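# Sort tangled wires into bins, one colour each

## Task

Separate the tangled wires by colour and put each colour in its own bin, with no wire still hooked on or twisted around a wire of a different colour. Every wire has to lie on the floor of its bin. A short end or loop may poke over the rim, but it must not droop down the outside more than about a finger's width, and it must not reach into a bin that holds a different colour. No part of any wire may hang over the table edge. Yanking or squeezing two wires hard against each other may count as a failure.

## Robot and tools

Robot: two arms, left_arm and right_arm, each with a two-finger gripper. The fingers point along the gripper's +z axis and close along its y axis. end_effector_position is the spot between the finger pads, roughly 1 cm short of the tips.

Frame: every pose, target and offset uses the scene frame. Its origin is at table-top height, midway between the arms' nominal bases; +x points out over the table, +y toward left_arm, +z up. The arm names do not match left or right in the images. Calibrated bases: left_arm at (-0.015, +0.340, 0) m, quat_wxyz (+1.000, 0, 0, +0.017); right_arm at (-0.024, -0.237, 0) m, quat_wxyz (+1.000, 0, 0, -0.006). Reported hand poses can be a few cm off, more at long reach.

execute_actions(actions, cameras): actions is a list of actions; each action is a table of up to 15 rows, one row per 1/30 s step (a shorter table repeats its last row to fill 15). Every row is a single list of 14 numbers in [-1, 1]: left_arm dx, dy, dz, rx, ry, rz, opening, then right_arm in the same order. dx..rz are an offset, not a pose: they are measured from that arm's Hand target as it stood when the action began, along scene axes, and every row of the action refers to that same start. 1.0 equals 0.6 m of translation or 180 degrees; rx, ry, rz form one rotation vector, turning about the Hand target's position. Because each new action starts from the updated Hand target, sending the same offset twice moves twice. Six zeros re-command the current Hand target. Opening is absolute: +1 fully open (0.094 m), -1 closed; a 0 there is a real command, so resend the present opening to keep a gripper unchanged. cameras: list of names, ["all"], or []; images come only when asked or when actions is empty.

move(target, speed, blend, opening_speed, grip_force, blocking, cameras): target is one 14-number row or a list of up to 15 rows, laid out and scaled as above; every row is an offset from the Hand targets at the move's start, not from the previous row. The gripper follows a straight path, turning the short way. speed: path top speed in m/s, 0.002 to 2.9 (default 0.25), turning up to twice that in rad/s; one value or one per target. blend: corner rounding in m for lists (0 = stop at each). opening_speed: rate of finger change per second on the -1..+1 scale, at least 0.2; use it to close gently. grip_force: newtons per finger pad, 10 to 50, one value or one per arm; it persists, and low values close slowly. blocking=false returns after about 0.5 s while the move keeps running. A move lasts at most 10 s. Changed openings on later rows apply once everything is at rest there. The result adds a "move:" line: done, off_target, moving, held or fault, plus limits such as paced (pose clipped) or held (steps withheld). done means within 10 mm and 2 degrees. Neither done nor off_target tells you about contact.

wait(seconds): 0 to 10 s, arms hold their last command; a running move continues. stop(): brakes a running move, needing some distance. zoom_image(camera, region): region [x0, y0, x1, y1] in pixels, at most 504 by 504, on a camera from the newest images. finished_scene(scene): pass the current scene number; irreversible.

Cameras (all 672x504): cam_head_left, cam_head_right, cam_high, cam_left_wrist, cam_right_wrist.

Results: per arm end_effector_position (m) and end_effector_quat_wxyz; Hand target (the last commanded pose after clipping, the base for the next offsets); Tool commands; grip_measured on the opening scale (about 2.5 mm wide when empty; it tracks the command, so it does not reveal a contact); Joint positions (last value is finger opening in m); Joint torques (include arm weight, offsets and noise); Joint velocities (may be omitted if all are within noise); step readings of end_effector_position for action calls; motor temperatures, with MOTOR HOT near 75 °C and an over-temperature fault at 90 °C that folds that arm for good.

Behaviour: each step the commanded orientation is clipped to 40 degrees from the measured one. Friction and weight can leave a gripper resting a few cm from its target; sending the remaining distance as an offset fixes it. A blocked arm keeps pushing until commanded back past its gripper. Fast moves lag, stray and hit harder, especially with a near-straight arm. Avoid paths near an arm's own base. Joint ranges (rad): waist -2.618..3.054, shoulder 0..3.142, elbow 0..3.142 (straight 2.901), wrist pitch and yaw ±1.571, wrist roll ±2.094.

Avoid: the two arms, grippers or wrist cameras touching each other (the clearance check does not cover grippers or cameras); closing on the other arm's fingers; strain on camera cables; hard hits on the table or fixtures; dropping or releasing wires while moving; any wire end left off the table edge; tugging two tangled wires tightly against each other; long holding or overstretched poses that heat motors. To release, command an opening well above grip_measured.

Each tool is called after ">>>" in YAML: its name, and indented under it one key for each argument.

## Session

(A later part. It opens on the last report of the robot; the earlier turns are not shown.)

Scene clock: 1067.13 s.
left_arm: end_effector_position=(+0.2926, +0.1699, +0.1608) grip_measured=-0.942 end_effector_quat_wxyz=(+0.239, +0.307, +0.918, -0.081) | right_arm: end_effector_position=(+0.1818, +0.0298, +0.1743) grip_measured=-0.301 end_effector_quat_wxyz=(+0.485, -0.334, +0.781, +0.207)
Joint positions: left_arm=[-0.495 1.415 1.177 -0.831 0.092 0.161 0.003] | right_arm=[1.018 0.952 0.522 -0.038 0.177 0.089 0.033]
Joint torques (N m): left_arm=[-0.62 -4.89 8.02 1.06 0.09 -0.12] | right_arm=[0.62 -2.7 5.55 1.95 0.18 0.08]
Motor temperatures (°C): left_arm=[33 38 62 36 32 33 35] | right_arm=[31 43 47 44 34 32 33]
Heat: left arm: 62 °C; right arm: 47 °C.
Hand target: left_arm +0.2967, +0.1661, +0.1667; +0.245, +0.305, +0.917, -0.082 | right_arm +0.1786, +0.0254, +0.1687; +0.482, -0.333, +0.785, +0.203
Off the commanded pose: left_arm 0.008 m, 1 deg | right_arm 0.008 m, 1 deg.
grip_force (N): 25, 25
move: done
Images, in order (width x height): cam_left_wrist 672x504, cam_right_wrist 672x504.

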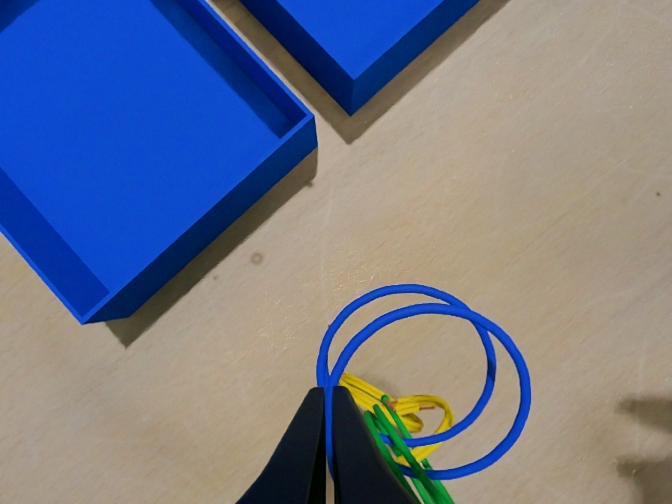

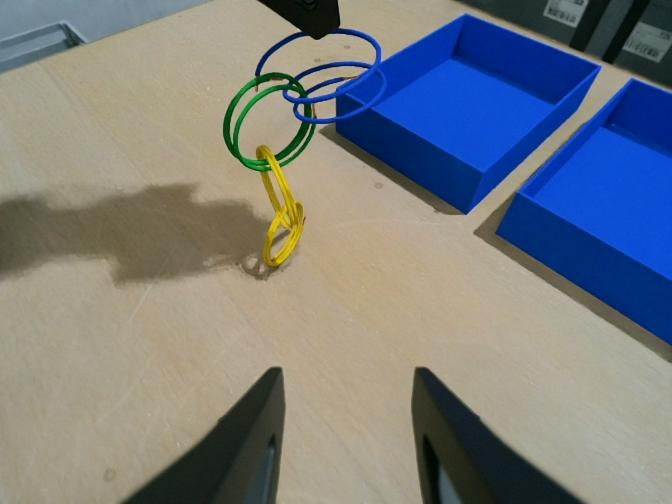

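>>> move:
  target: [0,0,0,0,0,0,-0.95,0.095,0.222,-0.06,0,0,0,-0.3]
  speed: 0.1
  cameras: ["cam_left_wrist","cam_right_wrist"]

>>> zoom_image:
  camera: "cam_right_wrist"
  region: [200, 180, 500, 480]

Scene clock: 1090.73 s.
left_arm: end_effector_position=(+0.2926, +0.1699, +0.1608) grip_measured=-0.942 end_effector_quat_wxyz=(+0.239, +0.307, +0.918, -0.081) | right_arm: end_effector_position=(+0.2311, +0.1485, +0.1214) grip_measured=-0.301 end_effector_quat_wxyz=(+0.469, -0.342, +0.791, +0.196)
Joint positions: left_arm=[-0.495 1.415 1.177 -0.831 0.092 0.161 0.003] | right_arm=[1.088 1.634 0.813 0.3 0.238 0.123 0.033]
Joint torques (N m): left_arm=[-0.58 -4.98 8.35 1.05 0.07 -0.09] | right_arm=[0.57 -5.38 9.13 2.13 0.19 0.08]
Motor temperatures (°C): left_arm=[33 39 61 36 32 33 35] | right_arm=[31 41 47 44 34 32 33]
Heat: left arm: 61 °C; right arm: 47 °C.
Hand target: left_arm +0.2967, +0.1661, +0.1667; +0.245, +0.305, +0.917, -0.082 | right_arm +0.2358, +0.1586, +0.1329; +0.482, -0.332, +0.785, +0.203
Off the commanded pose: left_arm 0.008 m, 1 deg | right_arm 0.016 m, 2 deg.
grip_force (N): 25, 25
move: off_target (right_arm)
Images, in order (width x height): cam_left_wrist 672x504, cam_right_wrist 672x504.

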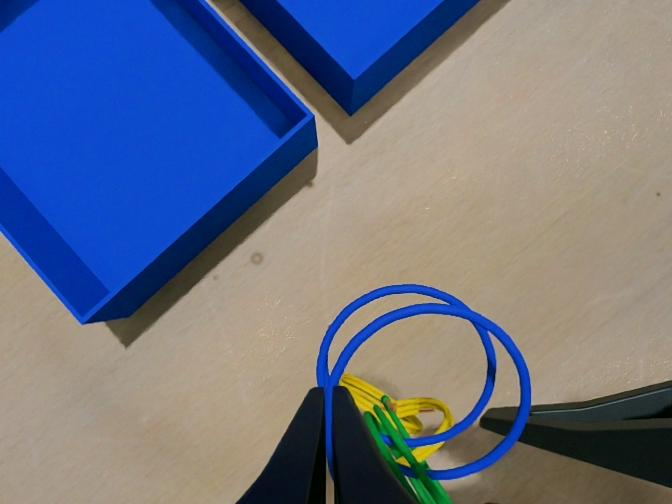

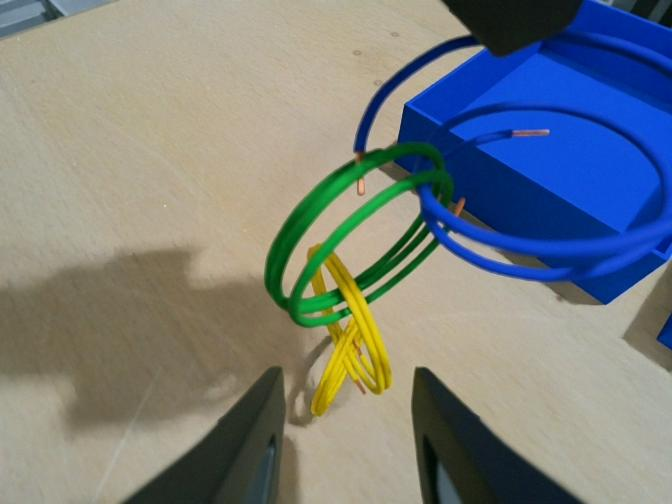

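Scaled by 1.680 from the camera's 672x504 image, which has a finer 960x720 frame.

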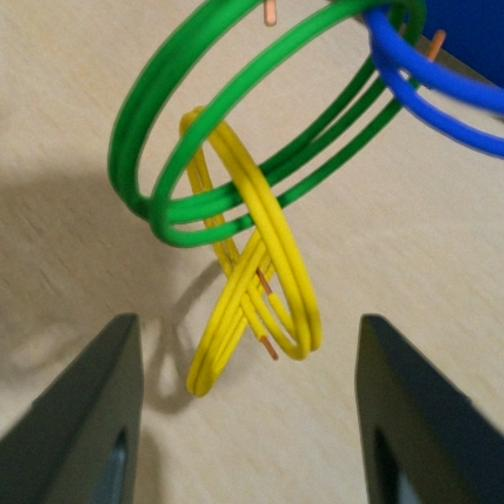

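>>> move:
  target: [0,0,0,0,0,0,-0.95,0.048,0.066,-0.003,0,0,0,-0.3]
  speed: 0.05
  cameras: ["cam_left_wrist","cam_right_wrist"]

>>> zoom_image:
  camera: "cam_right_wrist"
  region: [200, 180, 500, 480]

Scene clock: 1126.07 s.
left_arm: end_effector_position=(+0.2988, +0.1760, +0.1643) grip_measured=-0.942 end_effector_quat_wxyz=(+0.247, +0.301, +0.919, -0.062) | right_arm: end_effector_position=(+0.2506, +0.1833, +0.1086) grip_measured=-0.301 end_effector_quat_wxyz=(+0.458, -0.346, +0.797, +0.187)
Joint positions: left_arm=[-0.493 1.415 1.187 -0.829 0.051 0.161 0.003] | right_arm=[1.087 1.802 0.984 0.264 0.238 0.123 0.033]
Joint torques (N m): left_arm=[-0.77 -4.86 7.3 1.02 0.38 -0.05] | right_arm=[-0.81 -6.98 11.04 2.28 0.02 -0.03]
Motor temperatures (°C): left_arm=[33 39 61 37 32 33 35] | right_arm=[31 43 49 46 34 32 33]
Heat: left arm: 61 °C; right arm: 49 °C.
Hand target: left_arm +0.2967, +0.1661, +0.1666; +0.245, +0.305, +0.917, -0.082 | right_arm +0.2644, +0.1982, +0.1310; +0.482, -0.332, +0.785, +0.204
Off the commanded pose: left_arm 0.010 m, 2 deg | right_arm 0.030 m, 4 deg.
grip_force (N): 25, 25
move: off_target (right_arm)
Images, in order (width x height): cam_left_wrist 672x504, cam_right_wrist 672x504.

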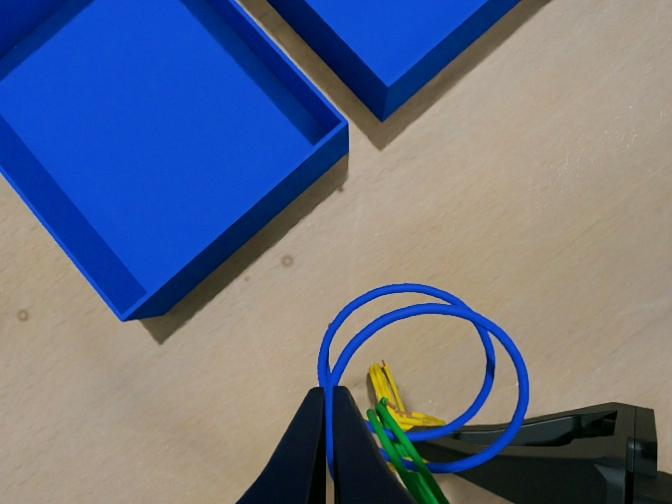

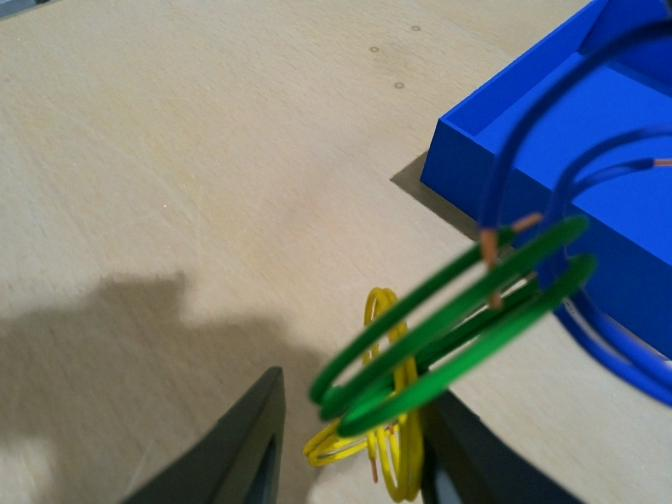

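Scaled by 1.680 from the camera's 672x504 image, which has a finer 960x720 frame.

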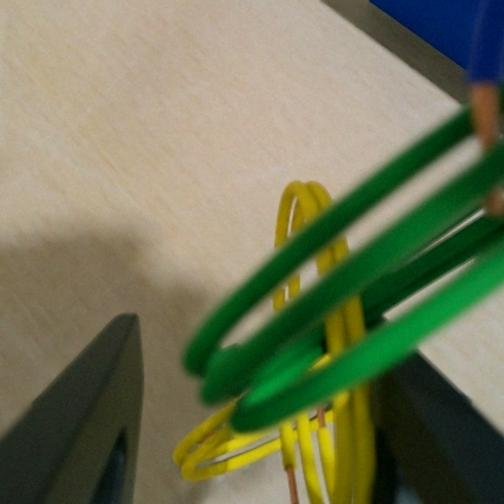

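>>> move:
  target: [0,0,0,0,0,0,-0.95,-0.10,-0.14,-0.01,0,0,0,-0.3]
  speed: 0.1
  cameras: ["all"]

Scene clock: 1139.67 s.
left_arm: end_effector_position=(+0.2963, +0.1714, +0.1646) grip_measured=-0.942 end_effector_quat_wxyz=(+0.245, +0.304, +0.917, -0.075) | right_arm: end_effector_position=(+0.2067, +0.1172, +0.1194) grip_measured=-0.301 end_effector_quat_wxyz=(+0.474, -0.339, +0.788, +0.200)
Joint positions: left_arm=[-0.493 1.415 1.187 -0.829 0.079 0.161 0.003] | right_arm=[1.113 1.492 0.649 0.334 0.261 0.135 0.033]
Joint torques (N m): left_arm=[-0.87 -4.62 7.31 1.07 0.19 -0.13] | right_arm=[0.57 -7.31 4.79 2.11 0.2 0.07]
Motor temperatures (°C): left_arm=[33 39 61 37 32 33 35] | right_arm=[31 43 52 45 34 32 33]
Heat: left arm: 61 °C; right arm: 52 °C.
Hand target: left_arm +0.2966, +0.1661, +0.1666; +0.245, +0.306, +0.916, -0.082 | right_arm +0.2045, +0.1142, +0.1252; +0.482, -0.332, +0.785, +0.204
Off the commanded pose: left_arm 0.006 m, 1 deg | right_arm 0.007 m, 1 deg.
grip_force (N): 25, 25
move: done

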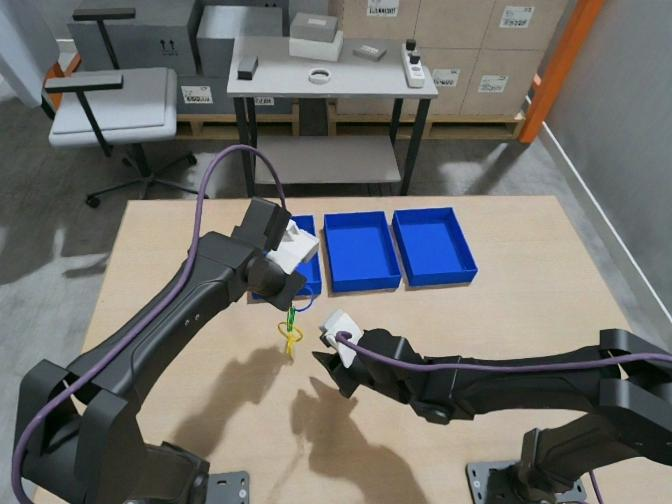

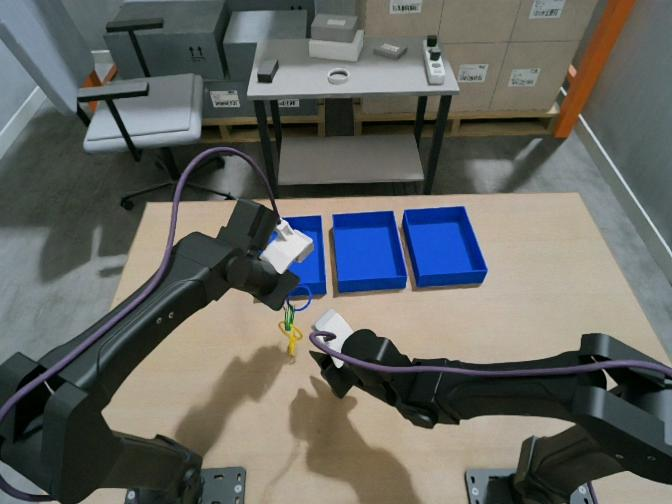

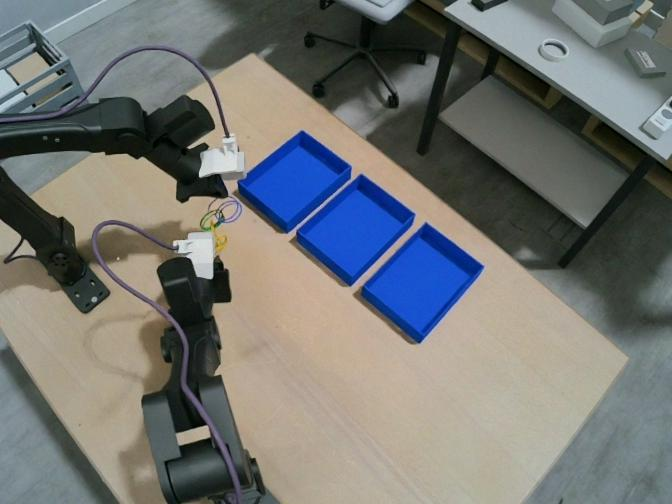

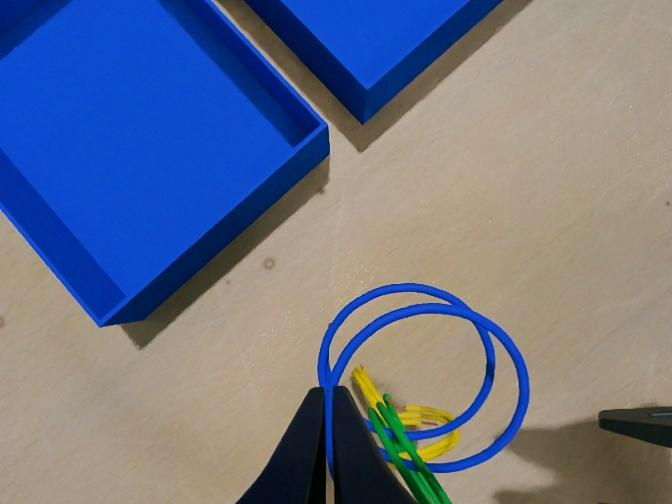

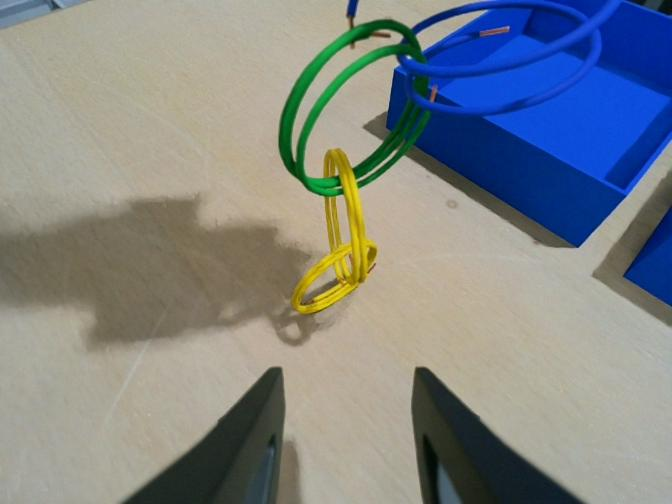

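>>> move:
  target: [0,0,0.02,0,0,0.333,-0.95,-0.06,-0.08,0.02,0,0,0,-0.3]
  speed: 0.2
  cameras: ["cam_head_left","cam_left_wrist","cam_right_wrist"]

>>> zoom_image:
  camera: "cam_right_wrist"
  region: [200, 20, 450, 270]

Scene clock: 1163.77 s.
left_arm: end_effector_position=(+0.2949, +0.1649, +0.1756) grip_measured=-0.942 end_effector_quat_wxyz=(+0.246, -0.190, +0.949, +0.040) | right_arm: end_effector_position=(+0.1713, +0.0715, +0.1396) grip_measured=-0.301 end_effector_quat_wxyz=(+0.482, -0.335, +0.783, +0.206)
Joint positions: left_arm=[-0.771 1.642 1.48 -1.16 -0.444 -1.075 0.003] | right_arm=[1.166 1.185 0.496 0.197 0.307 0.161 0.033]
Joint torques (N m): left_arm=[-0.62 -6.39 7.41 0.45 -0.47 -0.12] | right_arm=[0.62 -4.51 5.12 1.9 0.23 0.09]
Motor temperatures (°C): left_arm=[33 39 61 37 32 33 35] | right_arm=[31 42 47 45 34 32 33]
Heat: left arm: 61 °C; right arm: 47 °C.
Hand target: left_arm +0.2967, +0.1661, +0.1787; +0.253, -0.193, +0.947, +0.052 | right_arm +0.1685, +0.0662, +0.1372; +0.482, -0.332, +0.785, +0.204
Off the commanded pose: left_arm 0.004 m, 2 deg | right_arm 0.006 m, 1 deg.
grip_force (N): 25, 25
move: done
Images, in order (width x height): cam_head_left 672x504, cam_left_wrist 672x504, cam_right_wrist 672x504.

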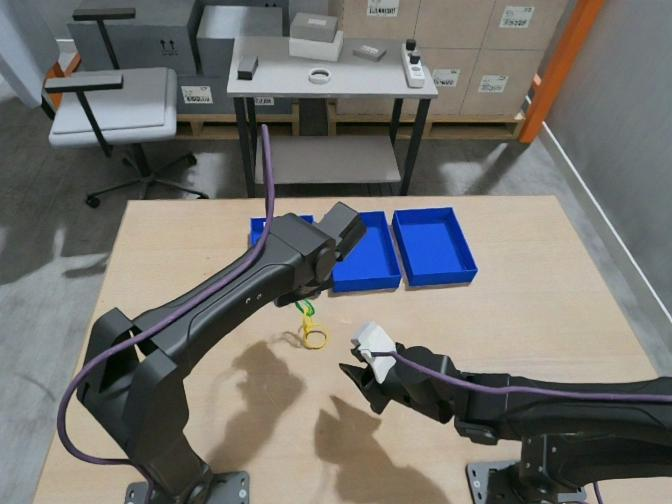

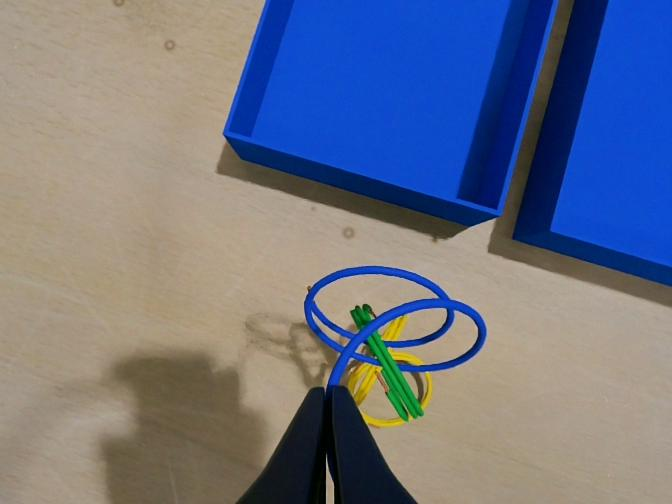

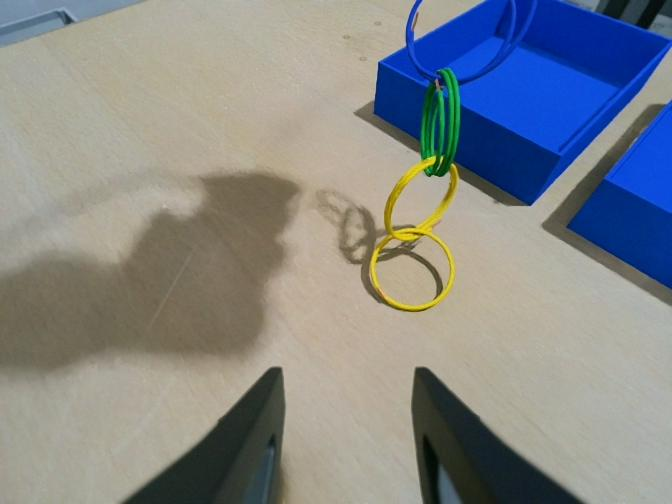

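Scaled by 2.016 from the camera's 672x504 image, which has a finer 960x720 frame.

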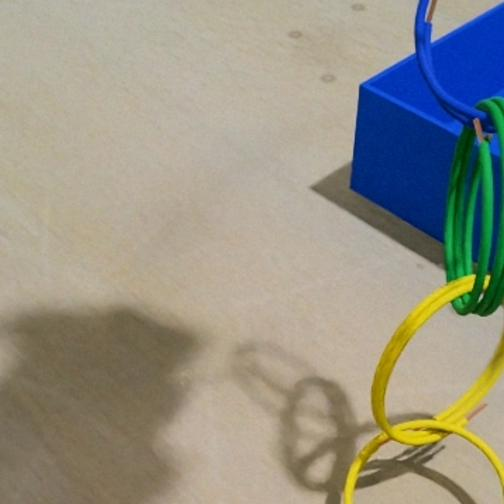

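>>> move:
  target: [0,0,0.0,0,0,0.27,-0.95,-0.02,-0.08,0.0,0,0,0,-0.3]
  speed: 0.2
  cameras: ["cam_head_left","cam_left_wrist","cam_right_wrist"]

>>> zoom_image:
  camera: "cam_left_wrist"
  region: [250, 220, 500, 470]

Scene clock: 1227.30 s.
left_arm: end_effector_position=(+0.2947, +0.1613, +0.1767) grip_measured=-0.942 end_effector_quat_wxyz=(+0.223, -0.549, +0.802, +0.070) | right_arm: end_effector_position=(+0.1582, +0.0229, +0.1432) grip_measured=-0.301 end_effector_quat_wxyz=(+0.487, -0.329, +0.783, +0.206)
Joint positions: left_arm=[-0.791 1.918 1.839 -1.538 -0.47 -1.967 0.003] | right_arm=[1.13 0.897 0.377 0.042 0.287 0.149 0.033]
Joint torques (N m): left_arm=[0.49 -8.29 6.67 -0.15 -0.4 -0.18] | right_arm=[-0.57 -2.09 5.45 1.9 -0.07 -0.06]
Motor temperatures (°C): left_arm=[33 38 60 35 32 33 35] | right_arm=[31 41 46 45 34 32 33]
Heat: left arm: 60 °C; right arm: 46 °C.
Hand target: left_arm +0.2967, +0.1662, +0.1787; +0.210, -0.566, +0.783, +0.151 | right_arm +0.1565, +0.0183, +0.1372; +0.482, -0.332, +0.785, +0.204
Off the commanded pose: left_arm 0.006 m, 10 deg | right_arm 0.008 m, 1 deg.
joint sent to its limit (left arm) — joint 4 (wrist pitch), lower limit. The joint targets are off in orientation, not in position.
grip_force (N): 25, 25
move: off_target (left_arm)
Images, in order (width x height): cam_head_left 672x504, cam_left_wrist 672x504, cam_right_wrist 672x504.

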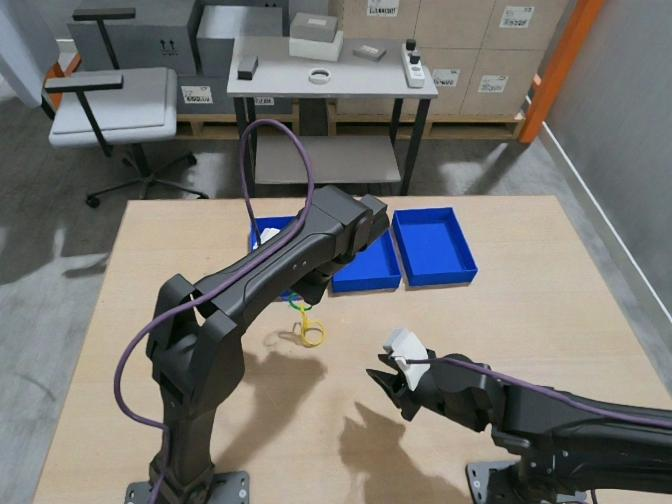

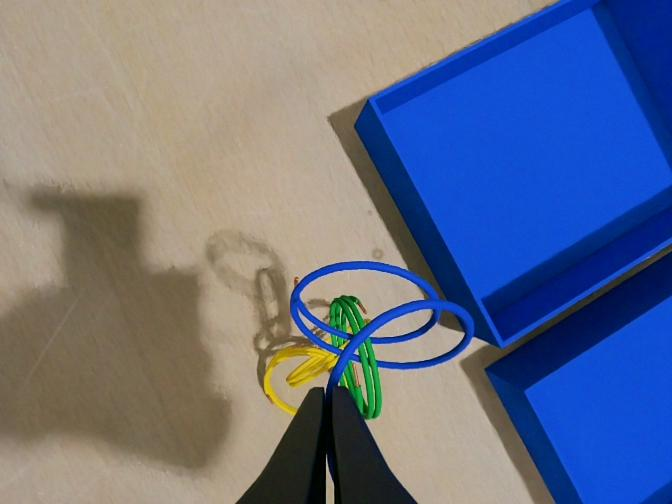

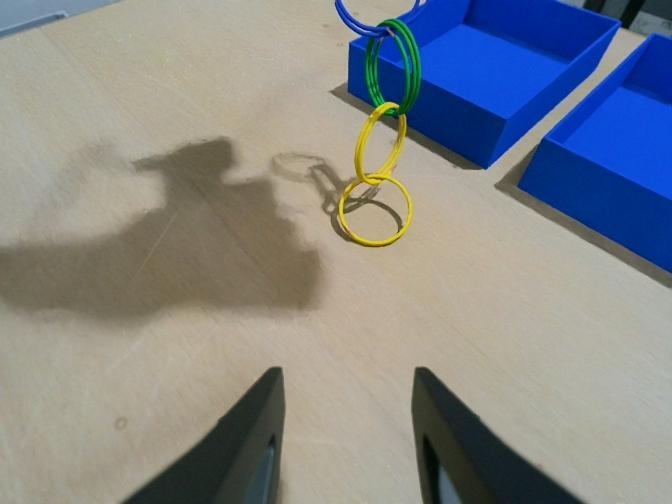

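Scaled by 2.016 from the camera's 672x504 image, which has a finer 960x720 frame.

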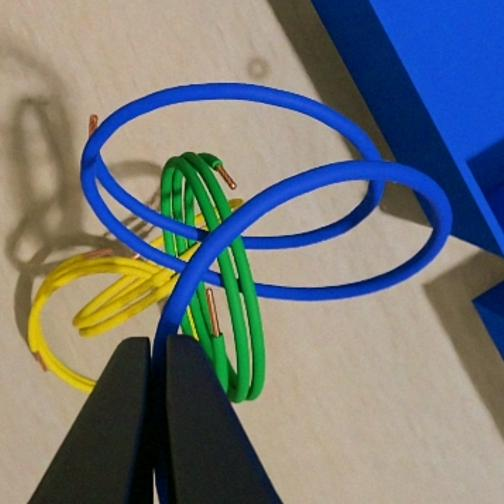

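>>> move:
  target: [0,0,0.0,0,0,0,-0.95,0.156,0.153,-0.137,0,0,0,-0.3]
  speed: 0.12
  cameras: ["cam_left_wrist","cam_right_wrist"]

>>> zoom_image:
  camera: "cam_right_wrist"
  region: [200, 180, 500, 480]

Scene clock: 1257.73 s.
left_arm: end_effector_position=(+0.2947, +0.1613, +0.1767) grip_measured=-0.942 end_effector_quat_wxyz=(+0.223, -0.549, +0.802, +0.070) | right_arm: end_effector_position=(+0.2438, +0.1023, +0.0495) grip_measured=-0.301 end_effector_quat_wxyz=(+0.475, -0.333, +0.791, +0.196)
Joint positions: left_arm=[-0.791 1.918 1.839 -1.538 -0.469 -1.968 0.003] | right_arm=[0.976 1.769 0.553 0.717 0.154 0.077 0.033]
Joint torques (N m): left_arm=[0.59 -8.18 6.93 -0.17 -0.35 -0.15] | right_arm=[-0.53 -4.88 6.91 2.17 -0.15 -0.06]
Motor temperatures (°C): left_arm=[33 39 58 34 32 33 35] | right_arm=[31 39 47 45 34 32 33]
Heat: left arm: 58 °C; right arm: 47 °C.
Hand target: left_arm +0.2967, +0.1661, +0.1787; +0.210, -0.566, +0.783, +0.151 | right_arm +0.2500, +0.1101, +0.0549; +0.482, -0.332, +0.785, +0.204
Off the commanded pose: left_arm 0.006 m, 10 deg | right_arm 0.011 m, 1 deg.
joint sent to its limit (left arm) — joint 4 (wrist pitch), lower limit. The joint targets are off in orientation, not in position.
grip_force (N): 25, 25
move: off_target (left_arm, right_arm)
Images, in order (width x height): cam_left_wrist 672x504, cam_right_wrist 672x504.

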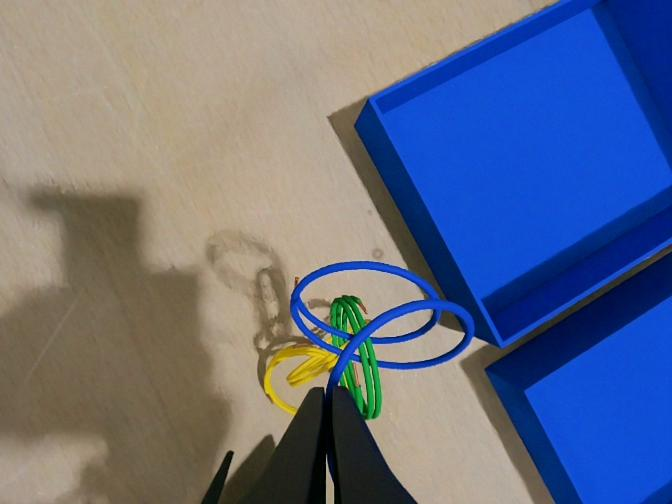

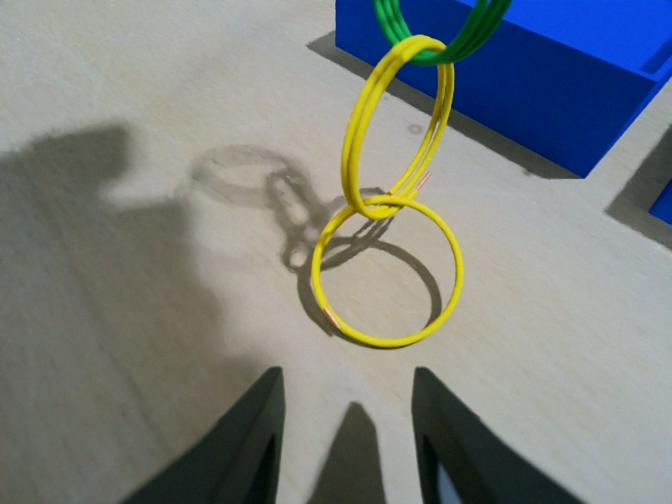

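Scaled by 1.680 from the camera's 672x504 image, which has a finer 960x720 frame.

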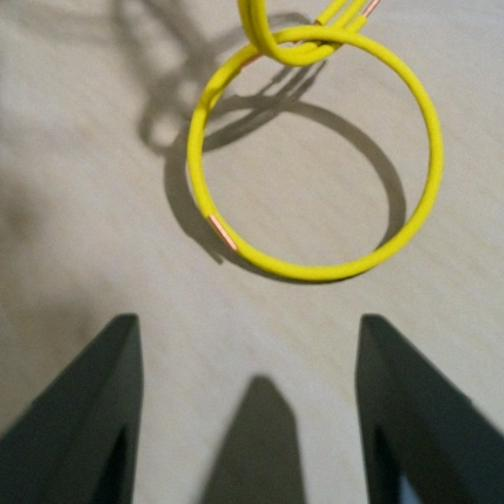

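>>> move:
  target: [0,0,0.0,0,0,0,-0.95,0.06,0.075,-0.044,0,0,0,-0.4]
  speed: 0.06
  cameras: ["cam_left_wrist","cam_right_wrist"]

>>> zoom_image:
  camera: "cam_right_wrist"
  region: [200, 180, 500, 480]

Scene clock: 1273.73 s.
left_arm: end_effector_position=(+0.2947, +0.1613, +0.1767) grip_measured=-0.942 end_effector_quat_wxyz=(+0.223, -0.549, +0.802, +0.070) | right_arm: end_effector_position=(+0.2804, +0.1491, +0.0272) grip_measured=-0.398 end_effector_quat_wxyz=(+0.478, -0.332, +0.789, +0.198)
Joint positions: left_arm=[-0.791 1.918 1.839 -1.538 -0.469 -1.968 0.003] | right_arm=[0.966 2.022 0.783 0.749 0.145 0.072 0.028]
Joint torques (N m): left_arm=[0.53 -8.21 6.72 -0.13 -0.39 -0.11] | right_arm=[-0.57 -6.75 6.67 2.13 -0.15 -0.07]
Motor temperatures (°C): left_arm=[33 39 58 34 32 33 35] | right_arm=[31 39 46 45 34 32 33]
Heat: left arm: 58 °C; right arm: 46 °C.
Hand target: left_arm +0.2967, +0.1661, +0.1787; +0.210, -0.566, +0.783, +0.151 | right_arm +0.2862, +0.1550, +0.0285; +0.482, -0.332, +0.785, +0.204
Off the commanded pose: left_arm 0.006 m, 10 deg | right_arm 0.008 m, 1 deg.
joint sent to its limit (left arm) — joint 4 (wrist pitch), lower limit. The joint targets are off in orientation, not in position.
grip_force (N): 25, 25
move: off_target (left_arm)
Images, in order (width x height): cam_left_wrist 672x504, cam_right_wrist 672x504.

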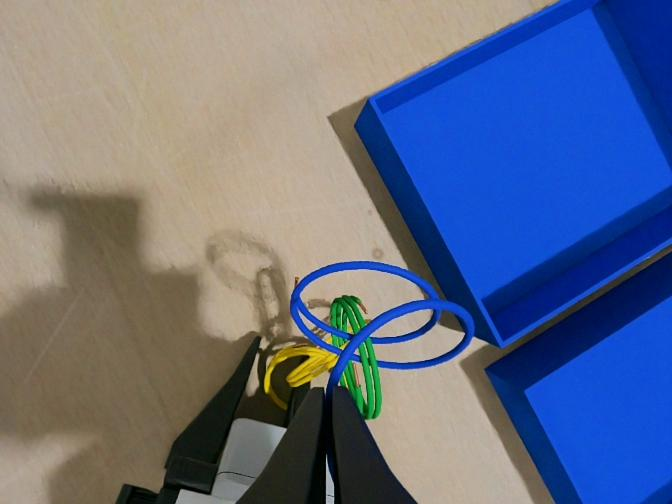

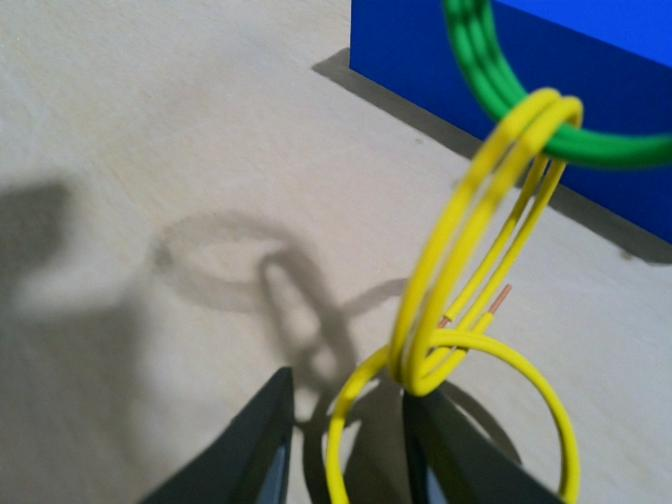

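Scaled by 1.680 from the camera's 672x504 image, which has a finer 960x720 frame.

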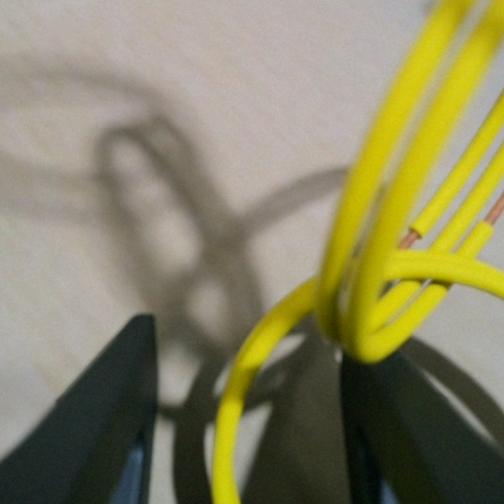

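>>> move:
  target: [0,0,0.0,0,0,0,-0.95,0.0,0.0,0,0,0,0,-0.95]
  speed: 0.06
  opening_speed: 0.4
  cameras: ["cam_left_wrist","cam_right_wrist"]

Scene clock: 1283.50 s.
left_arm: end_effector_position=(+0.2947, +0.1613, +0.1767) grip_measured=-0.942 end_effector_quat_wxyz=(+0.223, -0.549, +0.802, +0.070) | right_arm: end_effector_position=(+0.2803, +0.1492, +0.0272) grip_measured=-0.934 end_effector_quat_wxyz=(+0.478, -0.332, +0.789, +0.198)
Joint positions: left_arm=[-0.791 1.918 1.839 -1.538 -0.469 -1.968 0.003] | right_arm=[0.966 2.022 0.783 0.749 0.144 0.071 0.003]
Joint torques (N m): left_arm=[0.62 -8.1 6.65 -0.16 -0.4 -0.07] | right_arm=[-0.57 -6.75 6.67 2.13 -0.14 -0.06]
Motor temperatures (°C): left_arm=[33 40 58 34 32 33 35] | right_arm=[31 40 46 46 34 32 33]
Heat: left arm: 58 °C; right arm: 46 °C.
Hand target: left_arm +0.2967, +0.1661, +0.1787; +0.210, -0.566, +0.783, +0.151 | right_arm +0.2862, +0.1550, +0.0285; +0.482, -0.332, +0.785, +0.203
Off the commanded pose: left_arm 0.006 m, 10 deg | right_arm 0.008 m, 1 deg.
joint sent to its limit (left arm) — joint 4 (wrist pitch), lower limit. The joint targets are off in orientation, not in position.
grip_force (N): 25, 25
move: off_target (left_arm)
Images, in order (width x height): cam_left_wrist 672x504, cam_right_wrist 672x504.

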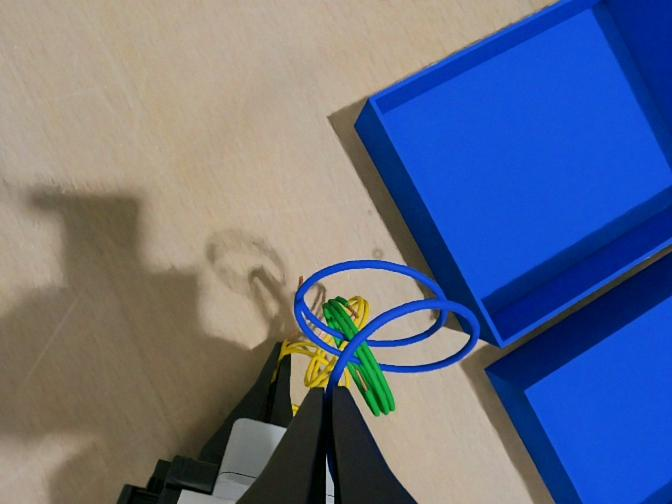

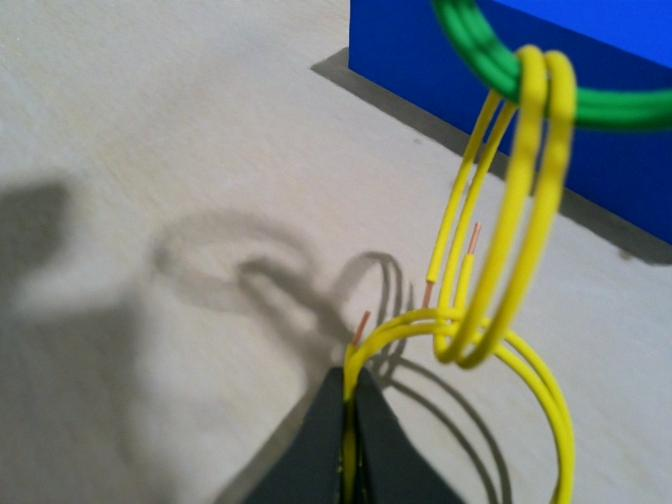

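>>> move:
  target: [0,0,0.0,0,0,0,-0.95,-0.12,0.0,0.0,0,0,0,-0.95]
  speed: 0.05
  cameras: ["cam_left_wrist","cam_right_wrist"]

>>> zoom_image:
  camera: "cam_left_wrist"
  region: [230, 220, 500, 450]

Scene clock: 1294.47 s.
left_arm: end_effector_position=(+0.2945, +0.1611, +0.1766) grip_measured=-0.942 end_effector_quat_wxyz=(+0.222, -0.550, +0.802, +0.070) | right_arm: end_effector_position=(+0.2206, +0.1578, +0.0264) grip_measured=-0.934 end_effector_quat_wxyz=(+0.486, -0.331, +0.783, +0.201)
Joint positions: left_arm=[-0.791 1.918 1.839 -1.538 -0.468 -1.968 0.003] | right_arm=[1.141 1.981 0.675 0.82 0.3 0.148 0.003]
Joint torques (N m): left_arm=[0.36 -8.25 6.75 -0.16 -0.38 -0.17] | right_arm=[0.87 -9.94 2.65 1.83 0.08 0.09]
Motor temperatures (°C): left_arm=[33 40 58 34 32 33 35] | right_arm=[31 41 46 47 34 32 34]
Heat: left arm: 58 °C; right arm: 47 °C.
Hand target: left_arm +0.2967, +0.1661, +0.1786; +0.209, -0.566, +0.783, +0.151 | right_arm +0.2141, +0.1550, +0.0285; +0.482, -0.332, +0.785, +0.204
Off the commanded pose: left_arm 0.006 m, 10 deg | right_arm 0.007 m, 1 deg.
joint sent to its limit (left arm) — joint 4 (wrist pitch), lower limit. The joint targets are off in orientation, not in position.
grip_force (N): 25, 25
move: off_target (left_arm)
Images, in order (width x height): cam_left_wrist 672x504, cam_right_wrist 672x504.

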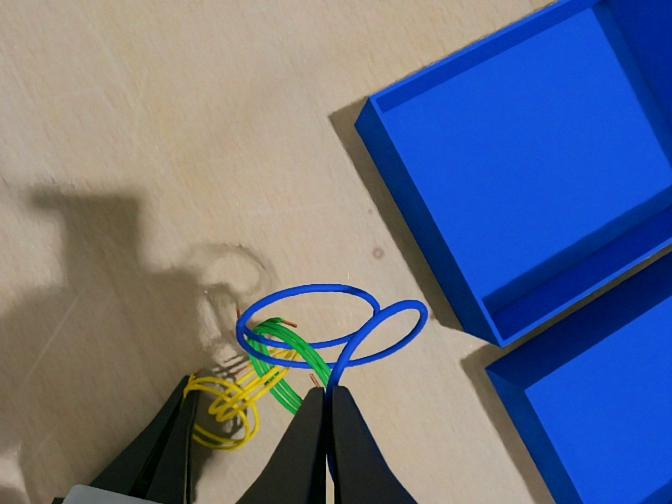

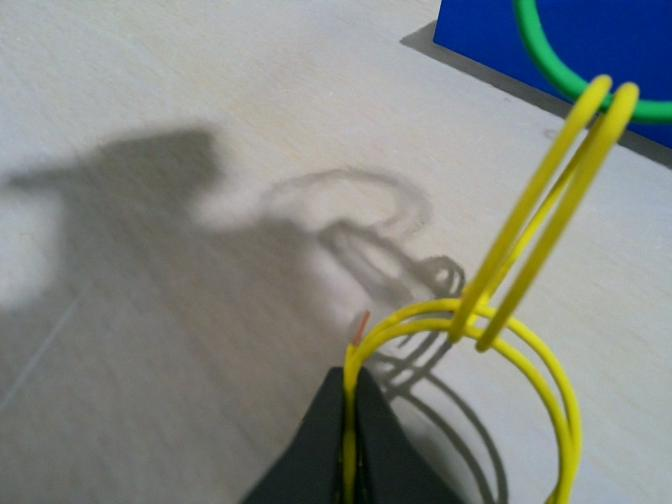

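Scaled by 1.867 from the camera's 672x504 image, which has a finer 960x720 frame.

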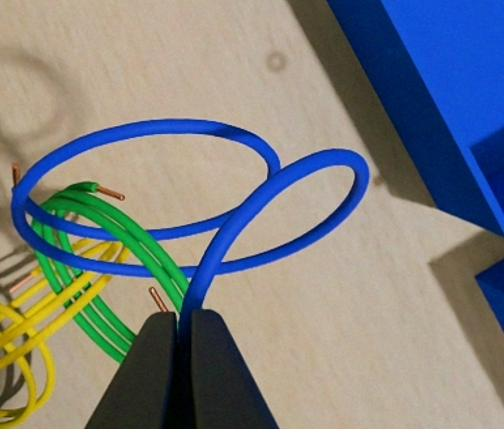

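>>> move:
  target: [0.04,-0.06,0.0,0,0,0,-0.95,-0.03,0.02,0.0,0,0,0,-0.95]
  speed: 0.05
  cameras: ["cam_left_wrist","cam_right_wrist"]

>>> zoom_image:
  camera: "cam_left_wrist"
  region: [180, 220, 450, 450]

Scene clock: 1311.47 s.
left_arm: end_effector_position=(+0.3201, +0.1292, +0.1786) grip_measured=-0.942 end_effector_quat_wxyz=(+0.228, -0.550, +0.803, +0.040) | right_arm: end_effector_position=(+0.2023, +0.1652, +0.0263) grip_measured=-0.934 end_effector_quat_wxyz=(+0.488, -0.329, +0.783, +0.200)
Joint positions: left_arm=[-0.805 2.037 2.018 -1.539 -0.467 -1.969 0.003] | right_arm=[1.208 1.981 0.675 0.811 0.365 0.182 0.003]
Joint torques (N m): left_arm=[-0.7 -8.73 6.74 -0.01 -0.42 -0.12] | right_arm=[1.06 -9.28 4.14 1.65 0.06 0.09]
Motor temperatures (°C): left_arm=[33 40 58 33 32 33 35] | right_arm=[31 44 44 46 34 32 34]
Heat: left arm: 58 °C; right arm: 46 °C.
Hand target: left_arm +0.3207, +0.1302, +0.1785; +0.209, -0.566, +0.783, +0.151 | right_arm +0.1961, +0.1670, +0.0286; +0.482, -0.332, +0.785, +0.204
Off the commanded pose: left_arm 0.001 m, 13 deg | right_arm 0.007 m, 1 deg.
joint sent to its limit (left arm) — joint 4 (wrist pitch), lower limit. The joint targets are off in orientation, not in position.
grip_force (N): 25, 25
move: off_target (left_arm)
Images, in order (width x height): cam_left_wrist 672x504, cam_right_wrist 672x504.

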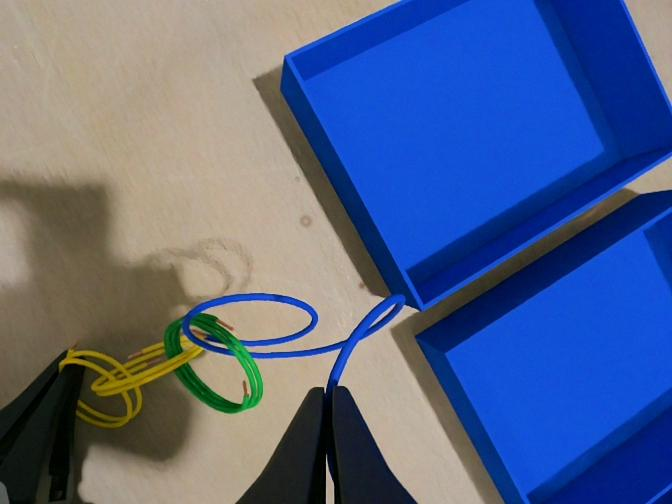

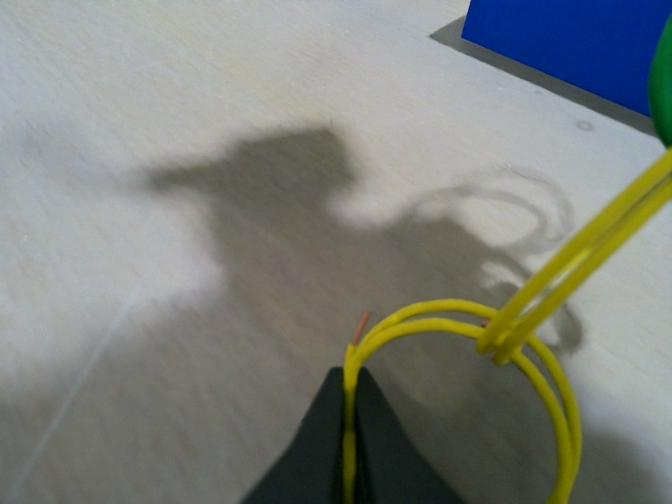

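Scaled by 1.867 from the camera's 672x504 image, which has a finer 960x720 frame.

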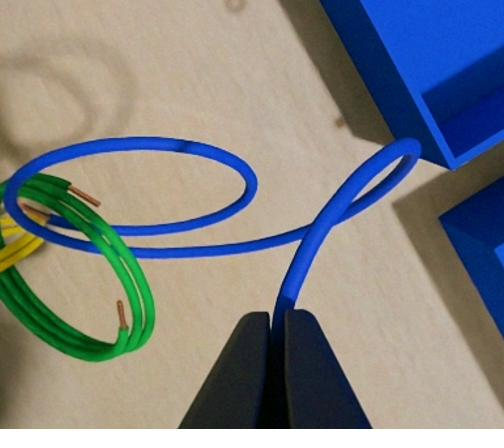

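>>> move:
  target: [0.03,-0.09,0.0,0,0,0,-0.95,-0.03,0.0,0.0,0,0,0,-0.95]
  speed: 0.04
  cameras: ["cam_left_wrist","cam_head_right"]

>>> zoom_image:
  camera: "cam_left_wrist"
  region: [80, 220, 400, 470]

Scene clock: 1329.77 s.
left_arm: end_effector_position=(+0.3378, +0.0748, +0.1805) grip_measured=-0.942 end_effector_quat_wxyz=(+0.236, -0.539, +0.808, -0.008) | right_arm: end_effector_position=(+0.1841, +0.1707, +0.0265) grip_measured=-0.934 end_effector_quat_wxyz=(+0.486, -0.330, +0.783, +0.203)
Joint positions: left_arm=[-0.866 2.181 2.246 -1.54 -0.467 -1.986 0.003] | right_arm=[1.266 1.975 0.671 0.799 0.409 0.213 0.003]
Joint torques (N m): left_arm=[-0.62 -9.83 6.72 0.15 -0.51 -0.13] | right_arm=[0.87 -10.03 2.71 1.72 0.11 0.07]
Motor temperatures (°C): left_arm=[33 43 59 33 32 33 35] | right_arm=[31 46 44 45 34 32 34]
Heat: left arm: 59 °C; right arm: 46 °C.
Hand target: left_arm +0.3387, +0.0762, +0.1786; +0.209, -0.566, +0.783, +0.151 | right_arm +0.1780, +0.1671, +0.0285; +0.482, -0.332, +0.785, +0.204
Off the commanded pose: left_arm 0.003 m, 19 deg | right_arm 0.007 m, 1 deg.
joint sent to its limit (left arm) — joint 4 (wrist pitch), lower limit. The joint targets are off in orientation, not in position.
grip_force (N): 25, 25
move: off_target (left_arm)
Images, in order (width x height): cam_head_right 672x504, cam_left_wrist 672x504.

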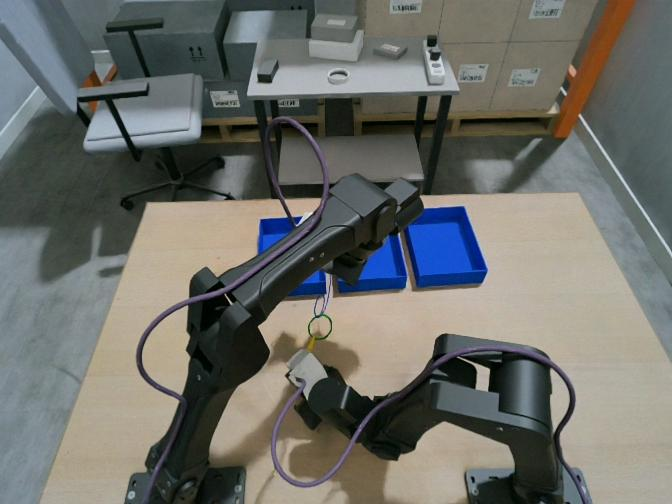

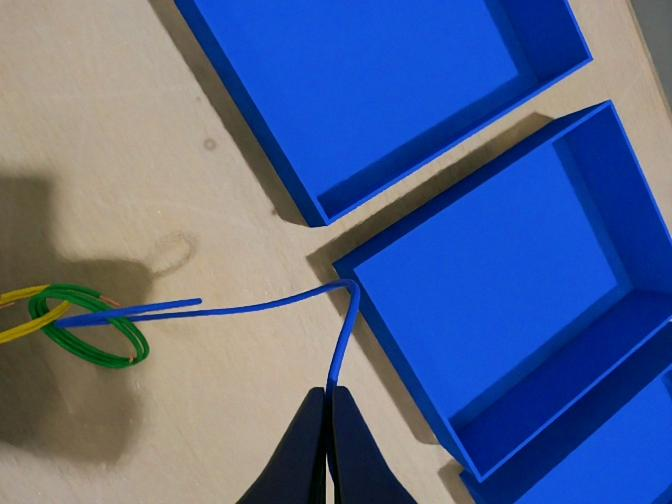

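Scaled by 1.575 from the camera's 672x504 image, which has a finer 960x720 frame.

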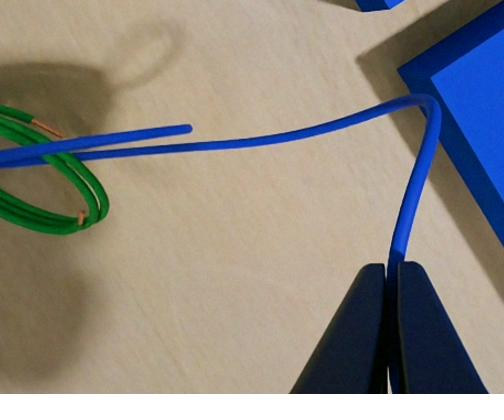

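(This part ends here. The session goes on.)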